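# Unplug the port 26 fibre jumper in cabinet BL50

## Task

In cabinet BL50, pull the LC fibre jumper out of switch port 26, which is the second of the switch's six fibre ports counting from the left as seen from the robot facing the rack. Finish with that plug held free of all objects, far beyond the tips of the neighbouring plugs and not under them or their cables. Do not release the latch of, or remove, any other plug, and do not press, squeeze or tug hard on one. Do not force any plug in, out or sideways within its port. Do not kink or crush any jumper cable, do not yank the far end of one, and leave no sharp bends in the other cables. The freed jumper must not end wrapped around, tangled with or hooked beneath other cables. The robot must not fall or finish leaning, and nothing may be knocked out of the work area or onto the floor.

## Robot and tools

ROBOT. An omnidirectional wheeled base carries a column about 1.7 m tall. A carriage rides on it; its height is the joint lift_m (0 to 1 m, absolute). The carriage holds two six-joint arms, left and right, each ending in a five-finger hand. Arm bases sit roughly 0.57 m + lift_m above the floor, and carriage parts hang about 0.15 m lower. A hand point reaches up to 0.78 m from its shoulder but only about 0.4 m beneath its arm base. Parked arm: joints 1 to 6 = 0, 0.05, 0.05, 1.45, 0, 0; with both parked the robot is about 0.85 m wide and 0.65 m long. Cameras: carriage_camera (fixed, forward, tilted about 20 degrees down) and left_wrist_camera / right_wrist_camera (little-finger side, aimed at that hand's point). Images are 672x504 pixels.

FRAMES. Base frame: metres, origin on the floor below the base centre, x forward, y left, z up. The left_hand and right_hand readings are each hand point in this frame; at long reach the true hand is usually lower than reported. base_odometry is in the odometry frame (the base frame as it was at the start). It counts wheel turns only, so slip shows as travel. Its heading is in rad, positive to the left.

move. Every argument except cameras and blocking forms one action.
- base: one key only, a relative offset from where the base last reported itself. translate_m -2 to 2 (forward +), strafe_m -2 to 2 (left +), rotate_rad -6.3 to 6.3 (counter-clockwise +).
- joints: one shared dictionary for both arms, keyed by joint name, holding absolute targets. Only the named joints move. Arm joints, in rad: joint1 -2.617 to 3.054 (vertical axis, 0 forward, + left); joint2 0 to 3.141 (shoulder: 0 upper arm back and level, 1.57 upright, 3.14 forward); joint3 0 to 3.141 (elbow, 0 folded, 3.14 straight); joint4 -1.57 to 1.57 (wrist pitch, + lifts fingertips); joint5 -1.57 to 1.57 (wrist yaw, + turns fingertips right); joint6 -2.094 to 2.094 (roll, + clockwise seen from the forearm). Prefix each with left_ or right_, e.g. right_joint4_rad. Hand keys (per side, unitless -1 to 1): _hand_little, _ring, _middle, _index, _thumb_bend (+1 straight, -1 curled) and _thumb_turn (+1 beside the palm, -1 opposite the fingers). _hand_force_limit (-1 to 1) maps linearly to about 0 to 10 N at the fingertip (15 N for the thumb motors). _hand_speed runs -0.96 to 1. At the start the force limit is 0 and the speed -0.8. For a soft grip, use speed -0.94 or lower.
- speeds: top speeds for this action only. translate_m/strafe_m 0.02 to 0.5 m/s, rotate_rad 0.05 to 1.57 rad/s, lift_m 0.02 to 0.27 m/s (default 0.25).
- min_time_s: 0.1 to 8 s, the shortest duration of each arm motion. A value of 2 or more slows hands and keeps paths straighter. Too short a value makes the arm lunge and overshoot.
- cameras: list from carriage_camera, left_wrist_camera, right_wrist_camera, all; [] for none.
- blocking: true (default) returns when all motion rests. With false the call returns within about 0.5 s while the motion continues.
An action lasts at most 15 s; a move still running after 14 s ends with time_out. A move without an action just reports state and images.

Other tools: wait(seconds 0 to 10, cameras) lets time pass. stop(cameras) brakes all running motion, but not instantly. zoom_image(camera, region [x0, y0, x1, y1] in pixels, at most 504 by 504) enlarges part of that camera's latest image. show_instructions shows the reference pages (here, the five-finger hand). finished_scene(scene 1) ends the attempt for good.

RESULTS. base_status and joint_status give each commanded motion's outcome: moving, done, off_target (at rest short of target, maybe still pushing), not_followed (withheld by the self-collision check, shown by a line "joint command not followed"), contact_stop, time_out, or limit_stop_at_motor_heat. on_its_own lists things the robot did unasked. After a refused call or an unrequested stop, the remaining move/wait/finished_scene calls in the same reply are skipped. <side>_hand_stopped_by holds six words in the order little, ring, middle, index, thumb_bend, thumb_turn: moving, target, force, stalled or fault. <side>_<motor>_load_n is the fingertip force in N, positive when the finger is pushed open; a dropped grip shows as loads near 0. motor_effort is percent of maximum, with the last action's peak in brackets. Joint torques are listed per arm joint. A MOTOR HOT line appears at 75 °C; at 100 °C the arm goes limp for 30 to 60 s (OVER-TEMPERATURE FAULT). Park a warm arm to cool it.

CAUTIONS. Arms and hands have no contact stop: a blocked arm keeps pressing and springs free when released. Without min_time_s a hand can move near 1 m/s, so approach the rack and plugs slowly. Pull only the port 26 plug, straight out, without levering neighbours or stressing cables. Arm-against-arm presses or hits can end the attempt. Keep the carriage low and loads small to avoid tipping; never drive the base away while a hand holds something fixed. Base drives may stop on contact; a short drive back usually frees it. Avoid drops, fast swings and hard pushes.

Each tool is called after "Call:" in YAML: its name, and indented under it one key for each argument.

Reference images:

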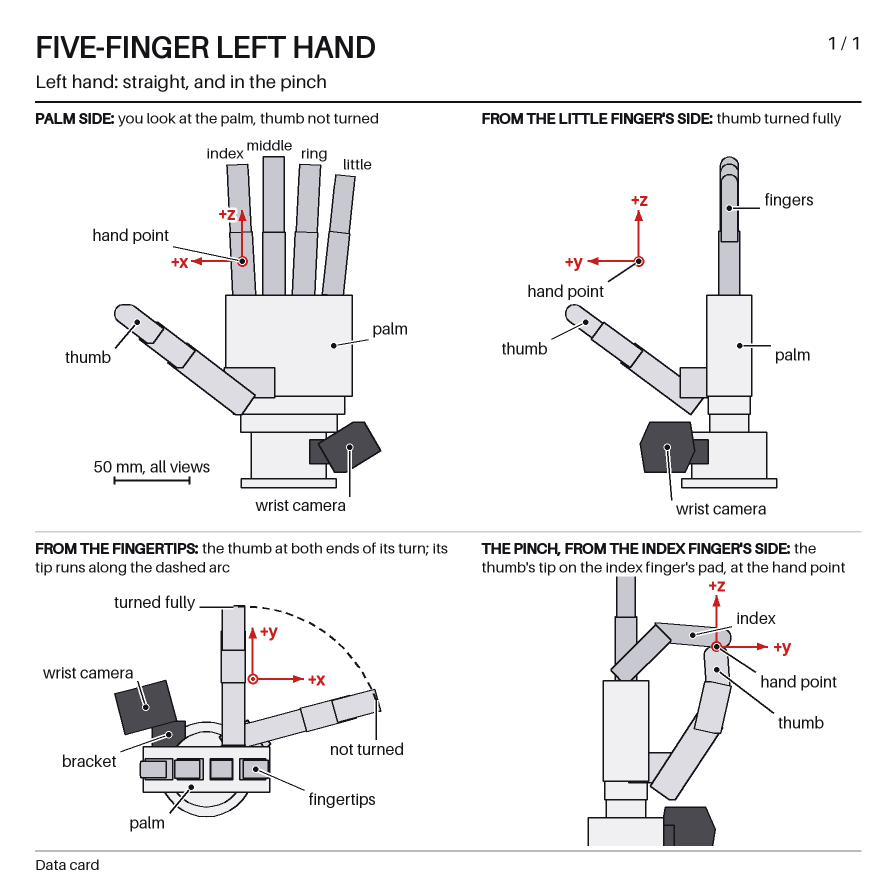

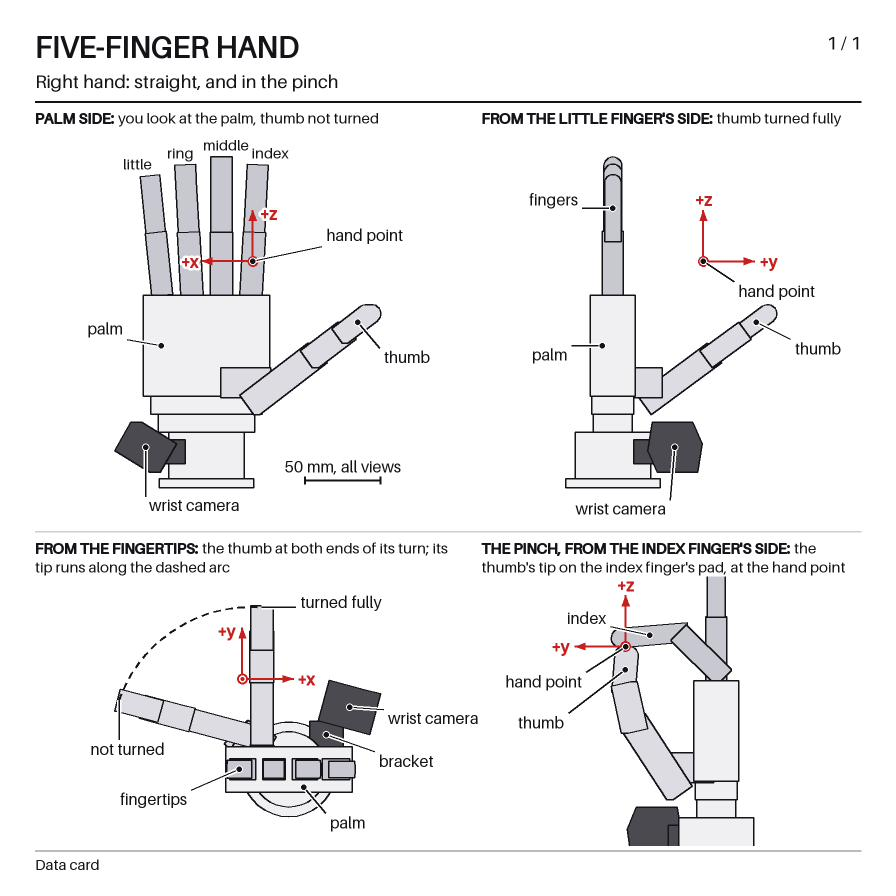

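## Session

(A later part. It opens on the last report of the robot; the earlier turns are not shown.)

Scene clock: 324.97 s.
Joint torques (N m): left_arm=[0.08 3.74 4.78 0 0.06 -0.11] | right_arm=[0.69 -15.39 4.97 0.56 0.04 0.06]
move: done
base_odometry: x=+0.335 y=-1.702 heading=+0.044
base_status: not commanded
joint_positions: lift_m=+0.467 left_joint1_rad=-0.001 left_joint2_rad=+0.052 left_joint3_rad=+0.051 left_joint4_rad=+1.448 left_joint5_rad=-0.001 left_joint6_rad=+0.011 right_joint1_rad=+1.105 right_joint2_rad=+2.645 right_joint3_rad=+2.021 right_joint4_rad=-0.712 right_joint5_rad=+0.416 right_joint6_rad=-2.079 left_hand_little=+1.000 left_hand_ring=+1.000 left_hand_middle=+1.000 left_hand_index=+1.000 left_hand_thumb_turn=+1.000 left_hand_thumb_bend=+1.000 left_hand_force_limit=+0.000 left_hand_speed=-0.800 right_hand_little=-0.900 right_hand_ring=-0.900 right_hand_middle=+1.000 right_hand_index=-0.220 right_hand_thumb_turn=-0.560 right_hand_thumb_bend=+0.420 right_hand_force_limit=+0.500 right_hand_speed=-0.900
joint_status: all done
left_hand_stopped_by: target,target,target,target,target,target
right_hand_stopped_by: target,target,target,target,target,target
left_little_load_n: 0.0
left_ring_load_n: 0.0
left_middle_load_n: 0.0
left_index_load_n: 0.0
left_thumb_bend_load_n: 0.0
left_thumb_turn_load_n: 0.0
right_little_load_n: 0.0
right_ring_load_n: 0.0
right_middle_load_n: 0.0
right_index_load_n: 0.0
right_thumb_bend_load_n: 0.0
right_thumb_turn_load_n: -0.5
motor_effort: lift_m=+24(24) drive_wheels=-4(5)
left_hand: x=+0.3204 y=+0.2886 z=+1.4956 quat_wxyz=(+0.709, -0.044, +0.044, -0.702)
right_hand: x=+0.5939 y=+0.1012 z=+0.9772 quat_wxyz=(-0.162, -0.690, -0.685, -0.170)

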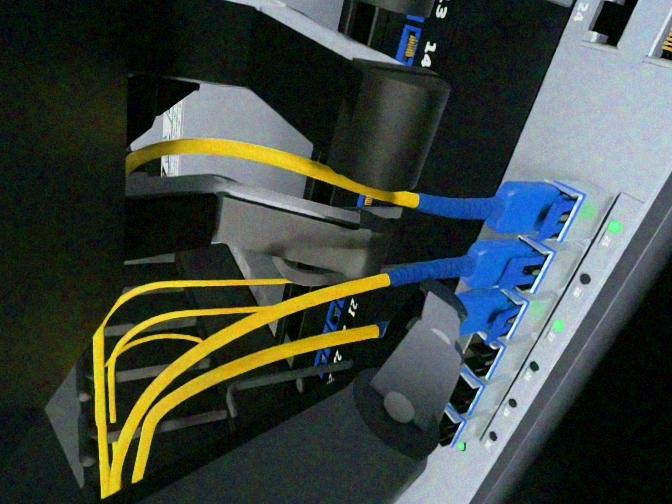

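Call:
move:
  joints: {"right_hand_thumb_bend": 0.52, "right_hand_index": -0.18}

Call:
move:
  base: {"translate_m": 0.02}
  joints: {"lift_m": 0.472}
  speeds: {"translate_m": 0.02, "lift_m": 0.02}
  cameras: ["right_wrist_camera"]

Scene clock: 327.37 s.
Joint torques (N m): left_arm=[0.09 3.71 4.9 0.01 0.03 -0.11] | right_arm=[0.69 -15.38 4.96 0.6 0.06 0.06]
move: done
base_odometry: x=+0.335 y=-1.702 heading=+0.044
base_status: not commanded
joint_positions: lift_m=+0.467 left_joint1_rad=-0.001 left_joint2_rad=+0.052 left_joint3_rad=+0.051 left_joint4_rad=+1.448 left_joint5_rad=-0.001 left_joint6_rad=+0.011 right_joint1_rad=+1.105 right_joint2_rad=+2.645 right_joint3_rad=+2.021 right_joint4_rad=-0.718 right_joint5_rad=+0.414 right_joint6_rad=-2.079 left_hand_little=+1.000 left_hand_ring=+1.000 left_hand_middle=+1.000 left_hand_index=+1.000 left_hand_thumb_turn=+1.000 left_hand_thumb_bend=+1.000 left_hand_force_limit=+0.000 left_hand_speed=-0.800 right_hand_little=-0.900 right_hand_ring=-0.900 right_hand_middle=+1.000 right_hand_index=-0.180 right_hand_thumb_turn=-0.560 right_hand_thumb_bend=+0.520 right_hand_force_limit=+0.500 right_hand_speed=-0.900
joint_status: all done
left_hand_stopped_by: target,target,target,target,target,target
right_hand_stopped_by: target,target,target,target,target,target
left_little_load_n: 0.0
left_ring_load_n: 0.0
left_middle_load_n: 0.0
left_index_load_n: 0.0
left_thumb_bend_load_n: 0.0
left_thumb_turn_load_n: 0.0
right_little_load_n: 0.0
right_ring_load_n: 0.0
right_middle_load_n: 0.0
right_index_load_n: 0.0
right_thumb_bend_load_n: 0.0
right_thumb_turn_load_n: 0.0
motor_effort: lift_m=+24(24) drive_wheels=-4(5)
left_hand: x=+0.3204 y=+0.2886 z=+1.4956 quat_wxyz=(+0.709, -0.044, +0.044, -0.702)
right_hand: x=+0.5931 y=+0.1002 z=+0.9767 quat_wxyz=(-0.162, -0.690, -0.686, -0.167)
pictures: none

Scene clock: 328.87 s.
Joint torques (N m): left_arm=[0.03 3.62 5.04 0.05 0.01 -0.13] | right_arm=[0.42 -15.34 4.9 0.74 0.15 0.06]
move: done
base_odometry: x=+0.355 y=-1.701 heading=+0.045
base_status: done
joint_positions: lift_m=+0.472 left_joint1_rad=-0.001 left_joint2_rad=+0.052 left_joint3_rad=+0.051 left_joint4_rad=+1.448 left_joint5_rad=-0.001 left_joint6_rad=+0.011 right_joint1_rad=+1.109 right_joint2_rad=+2.645 right_joint3_rad=+2.021 right_joint4_rad=-0.730 right_joint5_rad=+0.404 right_joint6_rad=-2.079 left_hand_little=+1.000 left_hand_ring=+1.000 left_hand_middle=+1.000 left_hand_index=+1.000 left_hand_thumb_turn=+1.000 left_hand_thumb_bend=+1.000 left_hand_force_limit=+0.000 left_hand_speed=-0.800 right_hand_little=-0.900 right_hand_ring=-0.900 right_hand_middle=+1.000 right_hand_index=-0.180 right_hand_thumb_turn=-0.560 right_hand_thumb_bend=+0.520 right_hand_force_limit=+0.500 right_hand_speed=-0.900
joint_status: all done
left_hand_stopped_by: target,target,target,target,target,target
right_hand_stopped_by: target,target,target,target,target,target
left_little_load_n: -0.5
left_ring_load_n: 0.0
left_middle_load_n: 0.0
left_index_load_n: 0.0
left_thumb_bend_load_n: 0.0
left_thumb_turn_load_n: 0.0
right_little_load_n: 0.0
right_ring_load_n: 0.0
right_middle_load_n: 0.0
right_index_load_n: 0.0
right_thumb_bend_load_n: 0.0
right_thumb_turn_load_n: 0.0
motor_effort: lift_m=+23(26) drive_wheels=+0(6)
left_hand: x=+0.3204 y=+0.2887 z=+1.5008 quat_wxyz=(+0.709, -0.044, +0.044, -0.702)
right_hand: x=+0.5891 y=+0.1002 z=+0.9799 quat_wxyz=(-0.159, -0.688, -0.689, -0.160)

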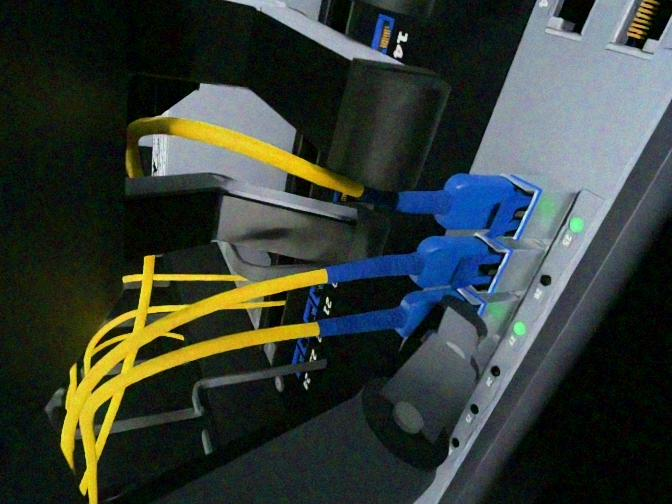

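Call:
move:
  base: {"translate_m": 0.02}
  joints: {"lift_m": 0.476}
  speeds: {"translate_m": 0.02, "lift_m": 0.02}
  cameras: ["right_wrist_camera"]

Call:
zoom_image:
  camera: "right_wrist_camera"
  region: [330, 160, 520, 380]

Scene clock: 331.03 s.
Joint torques (N m): left_arm=[0.08 3.45 4.88 0.02 0.03 -0.15] | right_arm=[-0.59 -15.43 4.97 0.77 0.32 0.06]
move: done
base_odometry: x=+0.375 y=-1.700 heading=+0.045
base_status: done
joint_positions: lift_m=+0.476 left_joint1_rad=-0.001 left_joint2_rad=+0.052 left_joint3_rad=+0.051 left_joint4_rad=+1.448 left_joint5_rad=-0.001 left_joint6_rad=+0.011 right_joint1_rad=+1.118 right_joint2_rad=+2.645 right_joint3_rad=+2.021 right_joint4_rad=-0.740 right_joint5_rad=+0.385 right_joint6_rad=-2.079 left_hand_little=+1.000 left_hand_ring=+1.000 left_hand_middle=+1.000 left_hand_index=+1.000 left_hand_thumb_turn=+1.000 left_hand_thumb_bend=+1.000 left_hand_force_limit=+0.000 left_hand_speed=-0.800 right_hand_little=-0.900 right_hand_ring=-0.900 right_hand_middle=+1.000 right_hand_index=-0.180 right_hand_thumb_turn=-0.560 right_hand_thumb_bend=+0.520 right_hand_force_limit=+0.500 right_hand_speed=-0.900
joint_status: all done
left_hand_stopped_by: target,target,target,target,target,target
right_hand_stopped_by: target,target,target,target,target,target
left_little_load_n: 0.0
left_ring_load_n: 0.0
left_middle_load_n: 0.0
left_index_load_n: 0.0
left_thumb_bend_load_n: 0.0
left_thumb_turn_load_n: 0.0
right_little_load_n: 0.0
right_ring_load_n: 0.0
right_middle_load_n: -0.5
right_index_load_n: 0.0
right_thumb_bend_load_n: 0.0
right_thumb_turn_load_n: 0.0
motor_effort: lift_m=+24(26) drive_wheels=+0(6)
left_hand: x=+0.3204 y=+0.2887 z=+1.5048 quat_wxyz=(+0.709, -0.044, +0.044, -0.702)
right_hand: x=+0.5817 y=+0.1035 z=+0.9808 quat_wxyz=(-0.151, -0.685, -0.696, -0.154)

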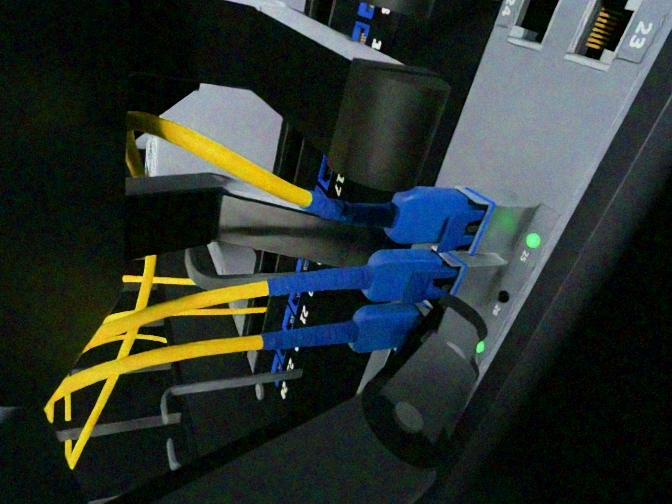

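Scaled by 2.291.

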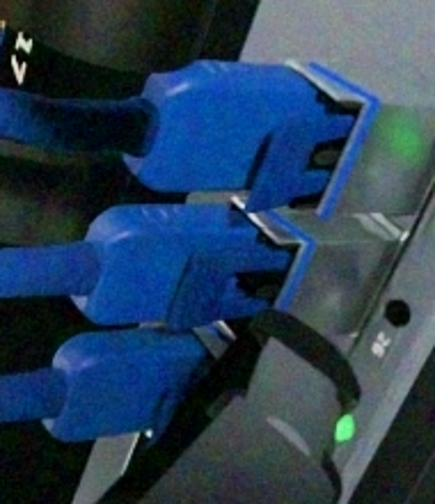

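Call:
move:
  joints: {"right_hand_index": -0.29, "right_hand_force_limit": -0.6, "right_hand_speed": -0.94}

Call:
move:
  joints: {"right_hand_thumb_bend": 0.2, "right_hand_force_limit": 0.2}
  cameras: ["right_wrist_camera"]

Call:
zoom_image:
  camera: "right_wrist_camera"
  region: [330, 160, 520, 380]

Scene clock: 332.33 s.
Joint torques (N m): left_arm=[0.01 3.58 4.7 -0.03 0.02 -0.12] | right_arm=[-0.54 -15.35 4.96 0.76 0.34 0.06]
move: done
base_odometry: x=+0.375 y=-1.700 heading=+0.045
base_status: not commanded
joint_positions: lift_m=+0.476 left_joint1_rad=-0.001 left_joint2_rad=+0.052 left_joint3_rad=+0.051 left_joint4_rad=+1.448 left_joint5_rad=-0.001 left_joint6_rad=+0.011 right_joint1_rad=+1.118 right_joint2_rad=+2.645 right_joint3_rad=+2.021 right_joint4_rad=-0.740 right_joint5_rad=+0.382 right_joint6_rad=-2.079 left_hand_little=+1.000 left_hand_ring=+1.000 left_hand_middle=+1.000 left_hand_index=+1.000 left_hand_thumb_turn=+1.000 left_hand_thumb_bend=+1.000 left_hand_force_limit=+0.000 left_hand_speed=-0.800 right_hand_little=-0.900 right_hand_ring=-0.900 right_hand_middle=+1.000 right_hand_index=-0.281 right_hand_thumb_turn=-0.560 right_hand_thumb_bend=+0.520 right_hand_force_limit=-0.600 right_hand_speed=-0.940
joint_status: all done
left_hand_stopped_by: target,target,target,target,target,target
right_hand_stopped_by: target,target,target,force,target,target
left_little_load_n: 0.0
left_ring_load_n: 0.0
left_middle_load_n: -0.5
left_index_load_n: 0.0
left_thumb_bend_load_n: 0.0
left_thumb_turn_load_n: 0.0
right_little_load_n: 0.0
right_ring_load_n: 0.0
right_middle_load_n: 0.0
right_index_load_n: 1.0
right_thumb_bend_load_n: 0.0
right_thumb_turn_load_n: 0.0
motor_effort: lift_m=+23(24) drive_wheels=-1(1)
left_hand: x=+0.3204 y=+0.2887 z=+1.5048 quat_wxyz=(+0.709, -0.044, +0.044, -0.702)
right_hand: x=+0.5813 y=+0.1037 z=+0.9804 quat_wxyz=(-0.150, -0.685, -0.696, -0.153)
pictures: none

Scene clock: 334.87 s.
Joint torques (N m): left_arm=[0.17 3.64 4.83 0 -0.01 -0.14] | right_arm=[-0.54 -15.34 4.93 0.78 0.35 0.06]
move: off_target
base_odometry: x=+0.375 y=-1.700 heading=+0.045
base_status: not commanded
joint_positions: lift_m=+0.476 left_joint1_rad=-0.001 left_joint2_rad=+0.052 left_joint3_rad=+0.051 left_joint4_rad=+1.448 left_joint5_rad=-0.001 left_joint6_rad=+0.011 right_joint1_rad=+1.118 right_joint2_rad=+2.645 right_joint3_rad=+2.021 right_joint4_rad=-0.740 right_joint5_rad=+0.382 right_joint6_rad=-2.079 left_hand_little=+1.000 left_hand_ring=+1.000 left_hand_middle=+1.000 left_hand_index=+1.000 left_hand_thumb_turn=+1.000 left_hand_thumb_bend=+1.000 left_hand_force_limit=+0.000 left_hand_speed=-0.800 right_hand_little=-0.900 right_hand_ring=-0.900 right_hand_middle=+1.000 right_hand_index=-0.280 right_hand_thumb_turn=-0.560 right_hand_thumb_bend=+0.338 right_hand_force_limit=+0.200 right_hand_speed=-0.940
joint_status: right_hand_thumb_bend off_target (ended at +0.338, target +0.200); the others done
left_hand_stopped_by: target,target,target,target,target,target
right_hand_stopped_by: target,target,target,force,force,target
left_little_load_n: 0.0
left_ring_load_n: 0.0
left_middle_load_n: 0.0
left_index_load_n: 0.0
left_thumb_bend_load_n: 0.0
left_thumb_turn_load_n: 0.0
right_little_load_n: 0.0
right_ring_load_n: 0.0
right_middle_load_n: 0.0
right_index_load_n: 4.5
right_thumb_bend_load_n: 8.5
right_thumb_turn_load_n: -0.5
motor_effort: lift_m=+23(24) drive_wheels=+0(1)
left_hand: x=+0.3204 y=+0.2887 z=+1.5048 quat_wxyz=(+0.709, -0.044, +0.044, -0.702)
right_hand: x=+0.5813 y=+0.1037 z=+0.9804 quat_wxyz=(-0.150, -0.685, -0.696, -0.153)

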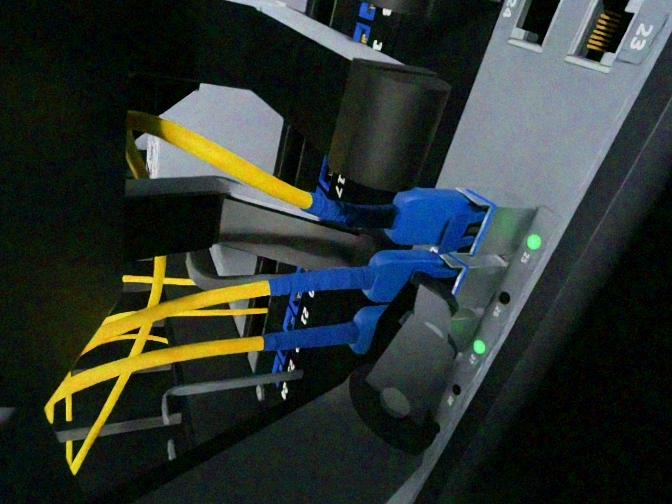

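Scaled by 2.291.

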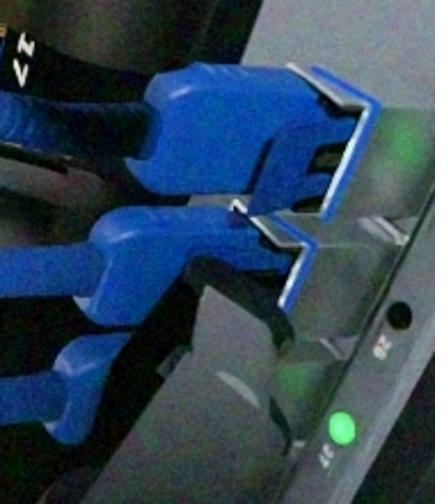

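Call:
move:
  joints: {"right_hand_index": -0.35, "right_hand_force_limit": 0.7}

Call:
move:
  joints: {"right_hand_thumb_bend": 0.22, "right_hand_force_limit": 0.7}
  cameras: ["right_wrist_camera"]

Call:
zoom_image:
  camera: "right_wrist_camera"
  region: [330, 160, 520, 380]

Scene clock: 335.50 s.
Joint torques (N m): left_arm=[0.05 3.77 4.89 -0.02 0.03 -0.14] | right_arm=[-0.54 -15.35 4.92 0.78 0.35 0.06]
move: off_target
base_odometry: x=+0.375 y=-1.700 heading=+0.045
base_status: not commanded
joint_positions: lift_m=+0.476 left_joint1_rad=-0.001 left_joint2_rad=+0.052 left_joint3_rad=+0.051 left_joint4_rad=+1.448 left_joint5_rad=-0.001 left_joint6_rad=+0.011 right_joint1_rad=+1.118 right_joint2_rad=+2.645 right_joint3_rad=+2.021 right_joint4_rad=-0.740 right_joint5_rad=+0.382 right_joint6_rad=-2.079 left_hand_little=+1.000 left_hand_ring=+1.000 left_hand_middle=+1.000 left_hand_index=+1.000 left_hand_thumb_turn=+1.000 left_hand_thumb_bend=+1.000 left_hand_force_limit=+0.000 left_hand_speed=-0.800 right_hand_little=-0.900 right_hand_ring=-0.900 right_hand_middle=+1.000 right_hand_index=-0.300 right_hand_thumb_turn=-0.560 right_hand_thumb_bend=+0.339 right_hand_force_limit=+0.700 right_hand_speed=-0.940
joint_status: right_hand_index off_target (ended at -0.300, target -0.350); the others done
left_hand_stopped_by: target,target,target,target,target,target
right_hand_stopped_by: target,target,target,force,force,target
left_little_load_n: 0.0
left_ring_load_n: -0.5
left_middle_load_n: 0.0
left_index_load_n: 0.0
left_thumb_bend_load_n: 0.0
left_thumb_turn_load_n: 0.0
right_little_load_n: 0.0
right_ring_load_n: 0.0
right_middle_load_n: 0.0
right_index_load_n: 9.5
right_thumb_bend_load_n: 9.0
right_thumb_turn_load_n: -0.5
motor_effort: lift_m=+23(24) drive_wheels=+0(1)
left_hand: x=+0.3204 y=+0.2887 z=+1.5048 quat_wxyz=(+0.709, -0.044, +0.044, -0.702)
right_hand: x=+0.5813 y=+0.1037 z=+0.9804 quat_wxyz=(-0.150, -0.685, -0.696, -0.153)
pictures: none

Scene clock: 336.13 s.
Joint torques (N m): left_arm=[0.05 3.79 4.71 0.03 0.02 -0.12] | right_arm=[-0.54 -15.34 4.92 0.78 0.34 0.06]
move: off_target
base_odometry: x=+0.375 y=-1.700 heading=+0.045
base_status: not commanded
joint_positions: lift_m=+0.476 left_joint1_rad=-0.001 left_joint2_rad=+0.052 left_joint3_rad=+0.051 left_joint4_rad=+1.448 left_joint5_rad=-0.001 left_joint6_rad=+0.011 right_joint1_rad=+1.118 right_joint2_rad=+2.645 right_joint3_rad=+2.021 right_joint4_rad=-0.740 right_joint5_rad=+0.382 right_joint6_rad=-2.079 left_hand_little=+1.000 left_hand_ring=+1.000 left_hand_middle=+1.000 left_hand_index=+1.000 left_hand_thumb_turn=+1.000 left_hand_thumb_bend=+1.000 left_hand_force_limit=+0.000 left_hand_speed=-0.800 right_hand_little=-0.900 right_hand_ring=-0.900 right_hand_middle=+1.000 right_hand_index=-0.300 right_hand_thumb_turn=-0.560 right_hand_thumb_bend=+0.324 right_hand_force_limit=+0.700 right_hand_speed=-0.940
joint_status: right_hand_thumb_bend off_target (ended at +0.324, target +0.220); the others done
left_hand_stopped_by: target,target,target,target,target,target
right_hand_stopped_by: target,target,target,force,force,target
left_little_load_n: 0.0
left_ring_load_n: 0.0
left_middle_load_n: 0.0
left_index_load_n: 0.0
left_thumb_bend_load_n: 0.0
left_thumb_turn_load_n: 0.0
right_little_load_n: 0.0
right_ring_load_n: 0.0
right_middle_load_n: 0.0
right_index_load_n: 10.0
right_thumb_bend_load_n: 12.5
right_thumb_turn_load_n: -0.5
motor_effort: lift_m=+24(24) drive_wheels=+0(1)
left_hand: x=+0.3204 y=+0.2887 z=+1.5048 quat_wxyz=(+0.709, -0.044, +0.044, -0.702)
right_hand: x=+0.5813 y=+0.1037 z=+0.9804 quat_wxyz=(-0.150, -0.685, -0.696, -0.153)

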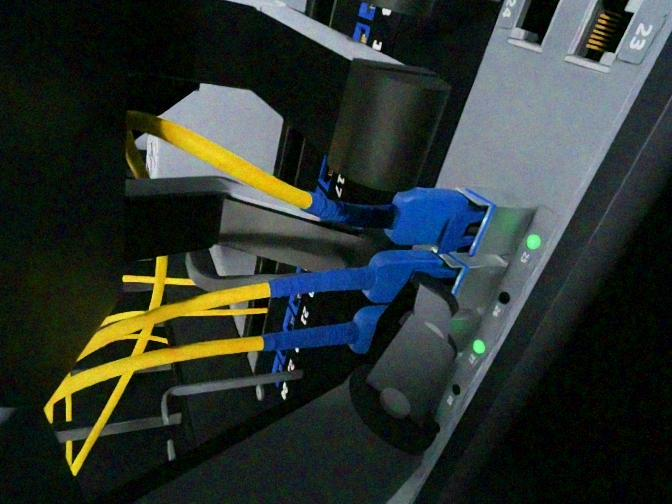

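Scaled by 2.291.

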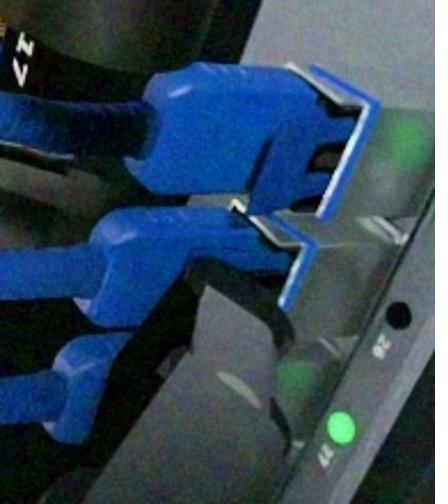

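Call:
move:
  base: {"translate_m": -0.015}
  speeds: {"translate_m": 0.02}

Call:
move:
  base: {"translate_m": -0.008}
  speeds: {"translate_m": 0.02}
  cameras: ["right_wrist_camera"]

Call:
zoom_image:
  camera: "right_wrist_camera"
  region: [330, 160, 520, 380]

Scene clock: 337.43 s.
Joint torques (N m): left_arm=[0.13 3.71 4.93 0.02 0.02 -0.11] | right_arm=[0.81 -15.51 4.98 0.45 0.36 0.06]
move: done
base_odometry: x=+0.360 y=-1.701 heading=+0.045
base_status: done
joint_positions: lift_m=+0.476 left_joint1_rad=-0.001 left_joint2_rad=+0.052 left_joint3_rad=+0.051 left_joint4_rad=+1.448 left_joint5_rad=-0.001 left_joint6_rad=+0.011 right_joint1_rad=+1.104 right_joint2_rad=+2.645 right_joint3_rad=+2.021 right_joint4_rad=-0.696 right_joint5_rad=+0.380 right_joint6_rad=-2.079 left_hand_little=+1.000 left_hand_ring=+1.000 left_hand_middle=+1.000 left_hand_index=+1.000 left_hand_thumb_turn=+1.000 left_hand_thumb_bend=+1.000 left_hand_force_limit=+0.000 left_hand_speed=-0.800 right_hand_little=-0.900 right_hand_ring=-0.900 right_hand_middle=+1.000 right_hand_index=-0.299 right_hand_thumb_turn=-0.560 right_hand_thumb_bend=+0.324 right_hand_force_limit=+0.700 right_hand_speed=-0.940
joint_status: not commanded
left_hand_stopped_by: target,target,target,target,target,target
right_hand_stopped_by: target,target,target,force,force,target
left_little_load_n: 0.0
left_ring_load_n: 0.0
left_middle_load_n: 0.0
left_index_load_n: 0.0
left_thumb_bend_load_n: 0.0
left_thumb_turn_load_n: 0.0
right_little_load_n: 0.0
right_ring_load_n: 0.0
right_middle_load_n: 0.0
right_index_load_n: 15.0
right_thumb_bend_load_n: 5.5
right_thumb_turn_load_n: -1.0
motor_effort: lift_m=+24(24) drive_wheels=-3(9)
left_hand: x=+0.3204 y=+0.2887 z=+1.5048 quat_wxyz=(+0.709, -0.044, +0.044, -0.702)
right_hand: x=+0.5913 y=+0.1076 z=+0.9824 quat_wxyz=(-0.143, -0.691, -0.687, -0.172)
pictures: none

Scene clock: 338.23 s.
Joint torques (N m): left_arm=[-0.05 3.69 4.74 0.08 0.03 -0.13] | right_arm=[0.94 -15.39 4.94 0.5 0.41 0.06]
move: done
base_odometry: x=+0.352 y=-1.701 heading=+0.045
base_status: done
joint_positions: lift_m=+0.476 left_joint1_rad=-0.001 left_joint2_rad=+0.052 left_joint3_rad=+0.051 left_joint4_rad=+1.448 left_joint5_rad=-0.001 left_joint6_rad=+0.011 right_joint1_rad=+1.102 right_joint2_rad=+2.645 right_joint3_rad=+2.021 right_joint4_rad=-0.701 right_joint5_rad=+0.375 right_joint6_rad=-2.079 left_hand_little=+1.000 left_hand_ring=+1.000 left_hand_middle=+1.000 left_hand_index=+1.000 left_hand_thumb_turn=+1.000 left_hand_thumb_bend=+1.000 left_hand_force_limit=+0.000 left_hand_speed=-0.800 right_hand_little=-0.900 right_hand_ring=-0.900 right_hand_middle=+1.000 right_hand_index=-0.300 right_hand_thumb_turn=-0.560 right_hand_thumb_bend=+0.322 right_hand_force_limit=+0.700 right_hand_speed=-0.940
joint_status: not commanded
left_hand_stopped_by: target,target,target,target,target,target
right_hand_stopped_by: target,target,target,force,force,target
left_little_load_n: 0.0
left_ring_load_n: 0.0
left_middle_load_n: 0.0
left_index_load_n: 0.0
left_thumb_bend_load_n: 0.0
left_thumb_turn_load_n: 0.0
right_little_load_n: 0.0
right_ring_load_n: 0.0
right_middle_load_n: 0.0
right_index_load_n: 7.0
right_thumb_bend_load_n: 2.5
right_thumb_turn_load_n: -0.5
motor_effort: lift_m=+24(24) drive_wheels=-5(9)
left_hand: x=+0.3204 y=+0.2887 z=+1.5048 quat_wxyz=(+0.709, -0.044, +0.044, -0.702)
right_hand: x=+0.5913 y=+0.1064 z=+0.9815 quat_wxyz=(-0.142, -0.692, -0.687, -0.170)

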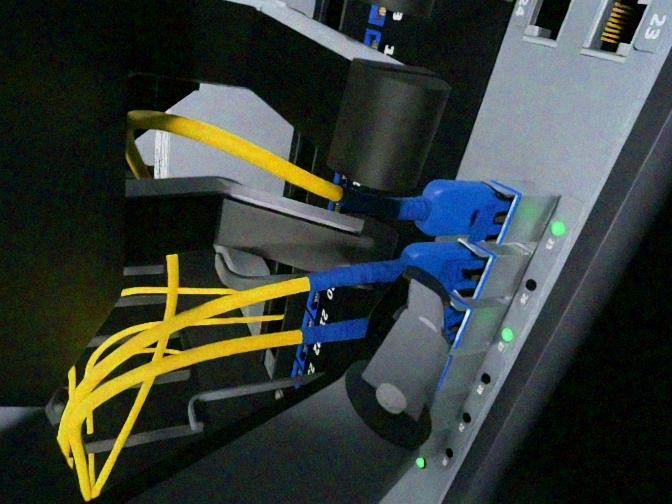

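Scaled by 2.291.

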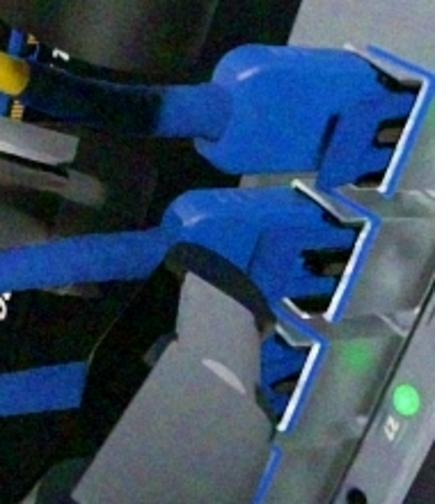

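Call:
move:
  joints: {"right_hand_thumb_bend": 0.52, "right_hand_index": -0.18, "right_hand_speed": -0.9}

Call:
move:
  base: {"translate_m": 0.023}
  speeds: {"translate_m": 0.02}
  cameras: ["right_wrist_camera"]

Call:
zoom_image:
  camera: "right_wrist_camera"
  region: [330, 160, 520, 380]

Scene clock: 341.67 s.
Joint torques (N m): left_arm=[-0.17 3.7 4.74 0.05 -0.02 -0.09] | right_arm=[0.29 -15.38 4.94 0.66 0.4 0.06]
move: done
base_odometry: x=+0.352 y=-1.701 heading=+0.045
base_status: not commanded
joint_positions: lift_m=+0.476 left_joint1_rad=-0.001 left_joint2_rad=+0.052 left_joint3_rad=+0.051 left_joint4_rad=+1.448 left_joint5_rad=-0.001 left_joint6_rad=+0.011 right_joint1_rad=+1.110 right_joint2_rad=+2.645 right_joint3_rad=+2.021 right_joint4_rad=-0.725 right_joint5_rad=+0.376 right_joint6_rad=-2.079 left_hand_little=+1.000 left_hand_ring=+1.000 left_hand_middle=+1.000 left_hand_index=+1.000 left_hand_thumb_turn=+1.000 left_hand_thumb_bend=+1.000 left_hand_force_limit=+0.000 left_hand_speed=-0.800 right_hand_little=-0.900 right_hand_ring=-0.900 right_hand_middle=+1.000 right_hand_index=-0.180 right_hand_thumb_turn=-0.560 right_hand_thumb_bend=+0.520 right_hand_force_limit=+0.700 right_hand_speed=-0.900
joint_status: all done
left_hand_stopped_by: target,target,target,target,target,target
right_hand_stopped_by: target,target,target,target,target,target
left_little_load_n: 0.0
left_ring_load_n: 0.0
left_middle_load_n: 0.0
left_index_load_n: 0.0
left_thumb_bend_load_n: 0.0
left_thumb_turn_load_n: 0.0
right_little_load_n: 0.0
right_ring_load_n: 0.0
right_middle_load_n: 0.0
right_index_load_n: 0.0
right_thumb_bend_load_n: 0.0
right_thumb_turn_load_n: 0.0
motor_effort: lift_m=+24(24) drive_wheels=-5(5)
left_hand: x=+0.3204 y=+0.2887 z=+1.5048 quat_wxyz=(+0.709, -0.044, +0.044, -0.702)
right_hand: x=+0.5858 y=+0.1042 z=+0.9804 quat_wxyz=(-0.145, -0.689, -0.692, -0.159)
pictures: none

Scene clock: 343.20 s.
Joint torques (N m): left_arm=[-0.01 3.58 4.71 0.04 0.04 -0.11] | right_arm=[-0.55 -15.39 4.88 0.75 0.4 0.06]
move: done
base_odometry: x=+0.375 y=-1.700 heading=+0.045
base_status: done
joint_positions: lift_m=+0.476 left_joint1_rad=-0.001 left_joint2_rad=+0.052 left_joint3_rad=+0.051 left_joint4_rad=+1.448 left_joint5_rad=-0.002 left_joint6_rad=+0.011 right_joint1_rad=+1.118 right_joint2_rad=+2.645 right_joint3_rad=+2.021 right_joint4_rad=-0.737 right_joint5_rad=+0.376 right_joint6_rad=-2.079 left_hand_little=+1.000 left_hand_ring=+1.000 left_hand_middle=+1.000 left_hand_index=+1.000 left_hand_thumb_turn=+1.000 left_hand_thumb_bend=+1.000 left_hand_force_limit=+0.000 left_hand_speed=-0.800 right_hand_little=-0.900 right_hand_ring=-0.900 right_hand_middle=+1.000 right_hand_index=-0.180 right_hand_thumb_turn=-0.560 right_hand_thumb_bend=+0.520 right_hand_force_limit=+0.700 right_hand_speed=-0.900
joint_status: not commanded
left_hand_stopped_by: target,target,target,target,target,target
right_hand_stopped_by: target,target,target,target,target,target
left_little_load_n: 0.0
left_ring_load_n: 0.0
left_middle_load_n: 0.0
left_index_load_n: 0.0
left_thumb_bend_load_n: 0.0
left_thumb_turn_load_n: 0.0
right_little_load_n: 0.0
right_ring_load_n: 0.0
right_middle_load_n: 0.0
right_index_load_n: 0.0
right_thumb_bend_load_n: 0.0
right_thumb_turn_load_n: 0.0
motor_effort: lift_m=+24(24) drive_wheels=+0(6)
left_hand: x=+0.3203 y=+0.2888 z=+1.5048 quat_wxyz=(+0.709, -0.044, +0.043, -0.702)
right_hand: x=+0.5808 y=+0.1048 z=+0.9797 quat_wxyz=(-0.147, -0.685, -0.696, -0.154)

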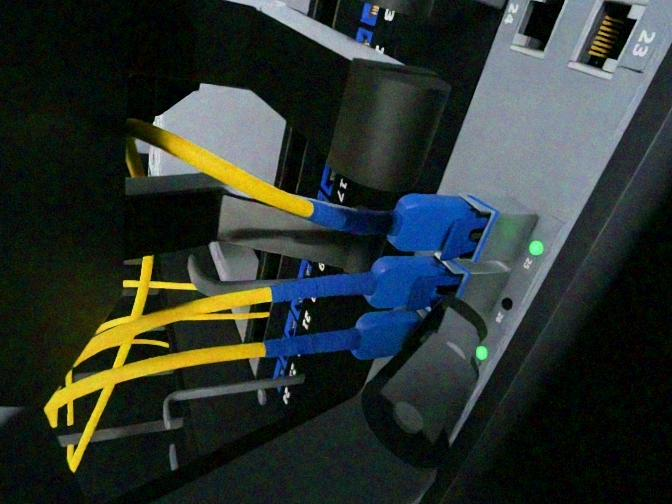

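Scaled by 2.291.

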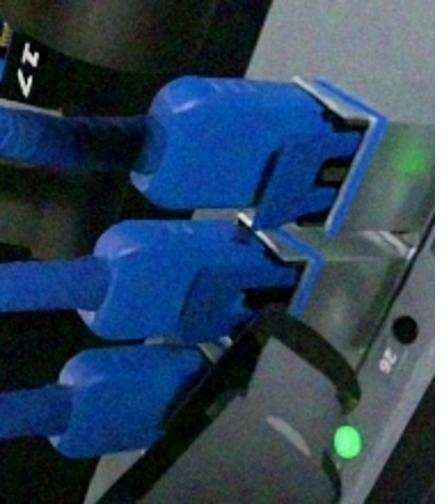

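Call:
move:
  joints: {"right_hand_index": -0.29, "right_hand_force_limit": -0.6, "right_hand_speed": -0.94}

Call:
move:
  joints: {"right_hand_thumb_bend": 0.2, "right_hand_force_limit": 0.0}

Call:
move:
  joints: {"right_hand_index": -0.36, "right_hand_force_limit": 0.7}

Call:
move:
  joints: {"right_hand_thumb_bend": 0.19, "right_hand_force_limit": 0.8}
  cameras: ["right_wrist_camera"]

Call:
zoom_image:
  camera: "right_wrist_camera"
  region: [330, 160, 520, 380]

Scene clock: 344.60 s.
Joint torques (N m): left_arm=[0.02 3.66 4.98 0.06 0 -0.06] | right_arm=[-0.55 -15.35 4.94 0.74 0.4 0.06]
move: done
base_odometry: x=+0.375 y=-1.700 heading=+0.045
base_status: not commanded
joint_positions: lift_m=+0.476 left_joint1_rad=-0.001 left_joint2_rad=+0.052 left_joint3_rad=+0.051 left_joint4_rad=+1.448 left_joint5_rad=-0.002 left_joint6_rad=+0.011 right_joint1_rad=+1.118 right_joint2_rad=+2.645 right_joint3_rad=+2.021 right_joint4_rad=-0.737 right_joint5_rad=+0.376 right_joint6_rad=-2.079 left_hand_little=+1.000 left_hand_ring=+1.000 left_hand_middle=+1.000 left_hand_index=+1.000 left_hand_thumb_turn=+1.000 left_hand_thumb_bend=+1.000 left_hand_force_limit=+0.000 left_hand_speed=-0.800 right_hand_little=-0.900 right_hand_ring=-0.900 right_hand_middle=+1.000 right_hand_index=-0.290 right_hand_thumb_turn=-0.560 right_hand_thumb_bend=+0.520 right_hand_force_limit=-0.600 right_hand_speed=-0.940
joint_status: all done
left_hand_stopped_by: target,target,target,target,target,target
right_hand_stopped_by: target,target,target,target,target,target
left_little_load_n: 0.0
left_ring_load_n: 0.0
left_middle_load_n: 0.0
left_index_load_n: 0.0
left_thumb_bend_load_n: 0.0
left_thumb_turn_load_n: 0.0
right_little_load_n: 0.0
right_ring_load_n: 0.0
right_middle_load_n: 0.0
right_index_load_n: 1.0
right_thumb_bend_load_n: 0.0
right_thumb_turn_load_n: 0.0
motor_effort: lift_m=+24(24) drive_wheels=+0(1)
left_hand: x=+0.3204 y=+0.2888 z=+1.5048 quat_wxyz=(+0.709, -0.044, +0.043, -0.702)
right_hand: x=+0.5808 y=+0.1048 z=+0.9797 quat_wxyz=(-0.147, -0.685, -0.696, -0.154)
pictures: none

Scene clock: 346.83 s.
Joint torques (N m): left_arm=[0.06 3.64 4.96 0.03 -0.02 -0.13] | right_arm=[-0.55 -15.35 4.93 0.75 0.39 0.06]
move: off_target
base_odometry: x=+0.375 y=-1.700 heading=+0.045
base_status: not commanded
joint_positions: lift_m=+0.476 left_joint1_rad=-0.001 left_joint2_rad=+0.052 left_joint3_rad=+0.051 left_joint4_rad=+1.448 left_joint5_rad=-0.002 left_joint6_rad=+0.011 right_joint1_rad=+1.118 right_joint2_rad=+2.645 right_joint3_rad=+2.021 right_joint4_rad=-0.738 right_joint5_rad=+0.377 right_joint6_rad=-2.079 left_hand_little=+1.000 left_hand_ring=+1.000 left_hand_middle=+1.000 left_hand_index=+1.000 left_hand_thumb_turn=+1.000 left_hand_thumb_bend=+1.000 left_hand_force_limit=+0.000 left_hand_speed=-0.800 right_hand_little=-0.900 right_hand_ring=-0.900 right_hand_middle=+1.000 right_hand_index=-0.289 right_hand_thumb_turn=-0.560 right_hand_thumb_bend=+0.364 right_hand_force_limit=+0.000 right_hand_speed=-0.940
joint_status: right_hand_thumb_bend off_target (ended at +0.364, target +0.200); the others done
left_hand_stopped_by: target,target,target,target,target,target
right_hand_stopped_by: target,target,target,target,force,target
left_little_load_n: 0.0
left_ring_load_n: 0.0
left_middle_load_n: 0.0
left_index_load_n: 0.0
left_thumb_bend_load_n: 0.0
left_thumb_turn_load_n: 0.0
right_little_load_n: 0.0
right_ring_load_n: 0.0
right_middle_load_n: 0.0
right_index_load_n: 4.0
right_thumb_bend_load_n: 7.5
right_thumb_turn_load_n: 0.5
motor_effort: lift_m=+24(24) drive_wheels=+0(1)
left_hand: x=+0.3204 y=+0.2888 z=+1.5048 quat_wxyz=(+0.709, -0.044, +0.043, -0.702)
right_hand: x=+0.5809 y=+0.1047 z=+0.9798 quat_wxyz=(-0.147, -0.685, -0.696, -0.154)
pictures: none

Scene clock: 347.33 s.
Joint torques (N m): left_arm=[0.01 3.56 5.04 -0.01 0.02 -0.11] | right_arm=[-0.57 -15.35 4.93 0.75 0.39 0.06]
move: off_target
base_odometry: x=+0.375 y=-1.700 heading=+0.045
base_status: not commanded
joint_positions: lift_m=+0.476 left_joint1_rad=-0.001 left_joint2_rad=+0.052 left_joint3_rad=+0.051 left_joint4_rad=+1.448 left_joint5_rad=-0.002 left_joint6_rad=+0.011 right_joint1_rad=+1.118 right_joint2_rad=+2.645 right_joint3_rad=+2.021 right_joint4_rad=-0.738 right_joint5_rad=+0.377 right_joint6_rad=-2.079 left_hand_little=+1.000 left_hand_ring=+1.000 left_hand_middle=+1.000 left_hand_index=+1.000 left_hand_thumb_turn=+1.000 left_hand_thumb_bend=+1.000 left_hand_force_limit=+0.000 left_hand_speed=-0.800 right_hand_little=-0.900 right_hand_ring=-0.900 right_hand_middle=+1.000 right_hand_index=-0.309 right_hand_thumb_turn=-0.560 right_hand_thumb_bend=+0.364 right_hand_force_limit=+0.700 right_hand_speed=-0.940
joint_status: right_hand_index off_target (ended at -0.309, target -0.360); the others done
left_hand_stopped_by: target,target,target,target,target,target
right_hand_stopped_by: target,target,target,force,force,target
left_little_load_n: 0.0
left_ring_load_n: 0.0
left_middle_load_n: 0.0
left_index_load_n: 0.0
left_thumb_bend_load_n: 0.0
left_thumb_turn_load_n: 0.0
right_little_load_n: 0.0
right_ring_load_n: 0.0
right_middle_load_n: 0.0
right_index_load_n: 9.0
right_thumb_bend_load_n: 8.5
right_thumb_turn_load_n: 0.0
motor_effort: lift_m=+24(24) drive_wheels=+0(1)
left_hand: x=+0.3204 y=+0.2888 z=+1.5048 quat_wxyz=(+0.709, -0.044, +0.043, -0.702)
right_hand: x=+0.5809 y=+0.1047 z=+0.9798 quat_wxyz=(-0.147, -0.685, -0.696, -0.154)
pictures: none

Scene clock: 348.10 s.
Joint torques (N m): left_arm=[0.14 3.52 4.86 0 0.08 -0.12] | right_arm=[-0.55 -15.36 4.93 0.76 0.38 0.06]
move: off_target
base_odometry: x=+0.375 y=-1.700 heading=+0.045
base_status: not commanded
joint_positions: lift_m=+0.476 left_joint1_rad=-0.001 left_joint2_rad=+0.052 left_joint3_rad=+0.051 left_joint4_rad=+1.448 left_joint5_rad=-0.002 left_joint6_rad=+0.011 right_joint1_rad=+1.118 right_joint2_rad=+2.645 right_joint3_rad=+2.021 right_joint4_rad=-0.738 right_joint5_rad=+0.378 right_joint6_rad=-2.079 left_hand_little=+1.000 left_hand_ring=+1.000 left_hand_middle=+1.000 left_hand_index=+1.000 left_hand_thumb_turn=+1.000 left_hand_thumb_bend=+1.000 left_hand_force_limit=+0.000 left_hand_speed=-0.800 right_hand_little=-0.900 right_hand_ring=-0.900 right_hand_middle=+1.000 right_hand_index=-0.309 right_hand_thumb_turn=-0.560 right_hand_thumb_bend=+0.339 right_hand_force_limit=+0.800 right_hand_speed=-0.940
joint_status: right_hand_thumb_bend off_target (ended at +0.339, target +0.190); the others done
left_hand_stopped_by: target,target,target,target,target,target
right_hand_stopped_by: target,target,target,force,force,target
left_little_load_n: 0.0
left_ring_load_n: 0.0
left_middle_load_n: 0.0
left_index_load_n: 0.0
left_thumb_bend_load_n: 0.0
left_thumb_turn_load_n: 0.0
right_little_load_n: 0.0
right_ring_load_n: 0.0
right_middle_load_n: 0.0
right_index_load_n: 9.5
right_thumb_bend_load_n: 13.0
right_thumb_turn_load_n: 0.5
motor_effort: lift_m=+24(24) drive_wheels=-1(1)
left_hand: x=+0.3204 y=+0.2888 z=+1.5048 quat_wxyz=(+0.709, -0.044, +0.043, -0.702)
right_hand: x=+0.5810 y=+0.1046 z=+0.9799 quat_wxyz=(-0.147, -0.685, -0.696, -0.154)

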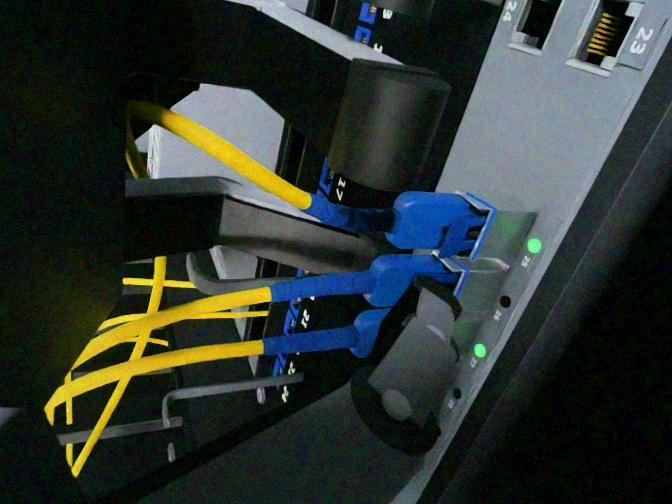

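Scaled by 2.291.

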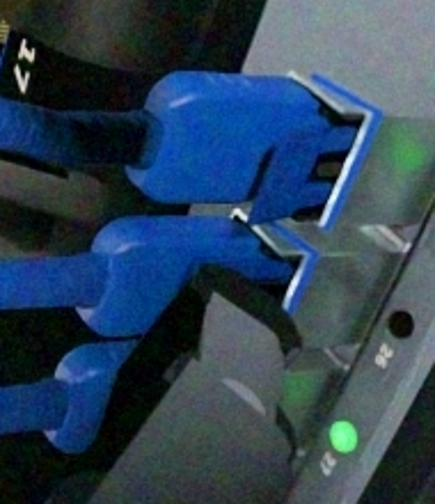

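Call:
move:
  joints: {"right_joint1_rad": 1.122, "right_joint4_rad": -0.75, "right_joint5_rad": 0.36}
  min_time_s: 1.5

Call:
move:
  joints: {"right_joint1_rad": 1.132, "right_joint4_rad": -0.78, "right_joint5_rad": 0.32}
  min_time_s: 1.5
  cameras: ["right_wrist_camera"]

Call:
zoom_image:
  camera: "right_wrist_camera"
  region: [330, 160, 520, 380]

Scene clock: 350.10 s.
Joint torques (N m): left_arm=[0.05 3.59 5 0.09 0.03 -0.12] | right_arm=[0.39 -15.35 4.93 0.51 0.02 0.06]
move: done
base_odometry: x=+0.375 y=-1.700 heading=+0.045
base_status: not commanded
joint_positions: lift_m=+0.476 left_joint1_rad=-0.001 left_joint2_rad=+0.052 left_joint3_rad=+0.051 left_joint4_rad=+1.448 left_joint5_rad=-0.002 left_joint6_rad=+0.011 right_joint1_rad=+1.118 right_joint2_rad=+2.645 right_joint3_rad=+2.021 right_joint4_rad=-0.740 right_joint5_rad=+0.377 right_joint6_rad=-2.079 left_hand_little=+1.000 left_hand_ring=+1.000 left_hand_middle=+1.000 left_hand_index=+1.000 left_hand_thumb_turn=+1.000 left_hand_thumb_bend=+1.000 left_hand_force_limit=+0.000 left_hand_speed=-0.800 right_hand_little=-0.900 right_hand_ring=-0.900 right_hand_middle=+1.000 right_hand_index=-0.309 right_hand_thumb_turn=-0.560 right_hand_thumb_bend=+0.339 right_hand_force_limit=+0.800 right_hand_speed=-0.940
joint_status: all done
left_hand_stopped_by: target,target,target,target,target,target
right_hand_stopped_by: target,target,target,force,force,target
left_little_load_n: 0.0
left_ring_load_n: 0.0
left_middle_load_n: 0.0
left_index_load_n: 0.0
left_thumb_bend_load_n: -0.5
left_thumb_turn_load_n: 0.0
right_little_load_n: 0.0
right_ring_load_n: 0.0
right_middle_load_n: 0.0
right_index_load_n: 10.0
right_thumb_bend_load_n: 13.0
right_thumb_turn_load_n: 0.5
motor_effort: lift_m=+24(24) drive_wheels=+0(1)
left_hand: x=+0.3204 y=+0.2888 z=+1.5048 quat_wxyz=(+0.709, -0.044, +0.043, -0.702)
right_hand: x=+0.5806 y=+0.1042 z=+0.9796 quat_wxyz=(-0.147, -0.685, -0.697, -0.153)
pictures: none

Scene clock: 351.90 s.
Joint torques (N m): left_arm=[-0.08 3.63 4.88 0.03 0.04 -0.15] | right_arm=[0.72 -15.35 4.93 0.25 -0.3 0.06]
move: off_target
base_odometry: x=+0.375 y=-1.700 heading=+0.045
base_status: not commanded
joint_positions: lift_m=+0.476 left_joint1_rad=-0.001 left_joint2_rad=+0.052 left_joint3_rad=+0.051 left_joint4_rad=+1.448 left_joint5_rad=-0.002 left_joint6_rad=+0.011 right_joint1_rad=+1.125 right_joint2_rad=+2.645 right_joint3_rad=+2.021 right_joint4_rad=-0.743 right_joint5_rad=+0.370 right_joint6_rad=-2.079 left_hand_little=+1.000 left_hand_ring=+1.000 left_hand_middle=+1.000 left_hand_index=+1.000 left_hand_thumb_turn=+1.000 left_hand_thumb_bend=+1.000 left_hand_force_limit=+0.000 left_hand_speed=-0.800 right_hand_little=-0.900 right_hand_ring=-0.900 right_hand_middle=+1.000 right_hand_index=-0.309 right_hand_thumb_turn=-0.560 right_hand_thumb_bend=+0.339 right_hand_force_limit=+0.800 right_hand_speed=-0.940
joint_status: right_joint5_rad off_target (ended at +0.370, target +0.320); the others done
left_hand_stopped_by: target,target,target,target,target,target
right_hand_stopped_by: target,target,target,force,force,target
left_little_load_n: 0.0
left_ring_load_n: 0.0
left_middle_load_n: 0.0
left_index_load_n: 0.0
left_thumb_bend_load_n: 0.0
left_thumb_turn_load_n: 0.0
right_little_load_n: 0.0
right_ring_load_n: 0.5
right_middle_load_n: 0.0
right_index_load_n: 9.5
right_thumb_bend_load_n: 13.5
right_thumb_turn_load_n: 0.0
motor_effort: lift_m=+24(24) drive_wheels=+0(1)
left_hand: x=+0.3204 y=+0.2888 z=+1.5048 quat_wxyz=(+0.709, -0.044, +0.043, -0.702)
right_hand: x=+0.5765 y=+0.1067 z=+0.9786 quat_wxyz=(-0.144, -0.683, -0.700, -0.151)

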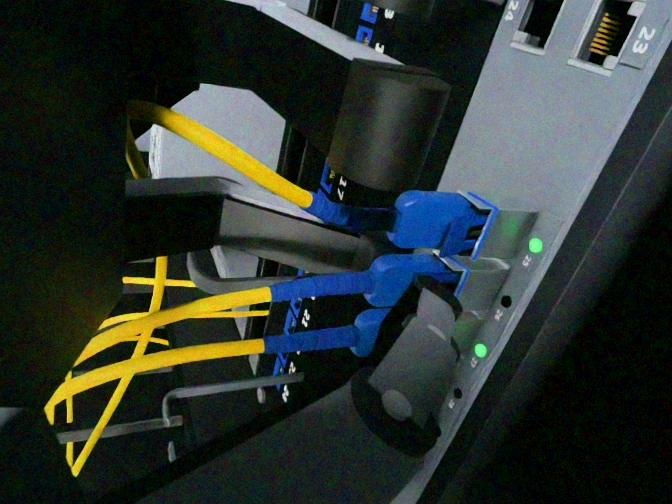

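Scaled by 2.291.

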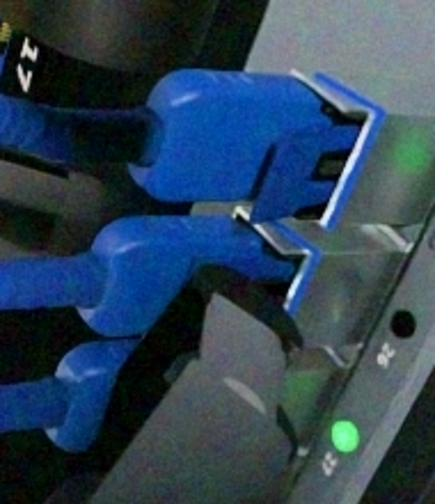

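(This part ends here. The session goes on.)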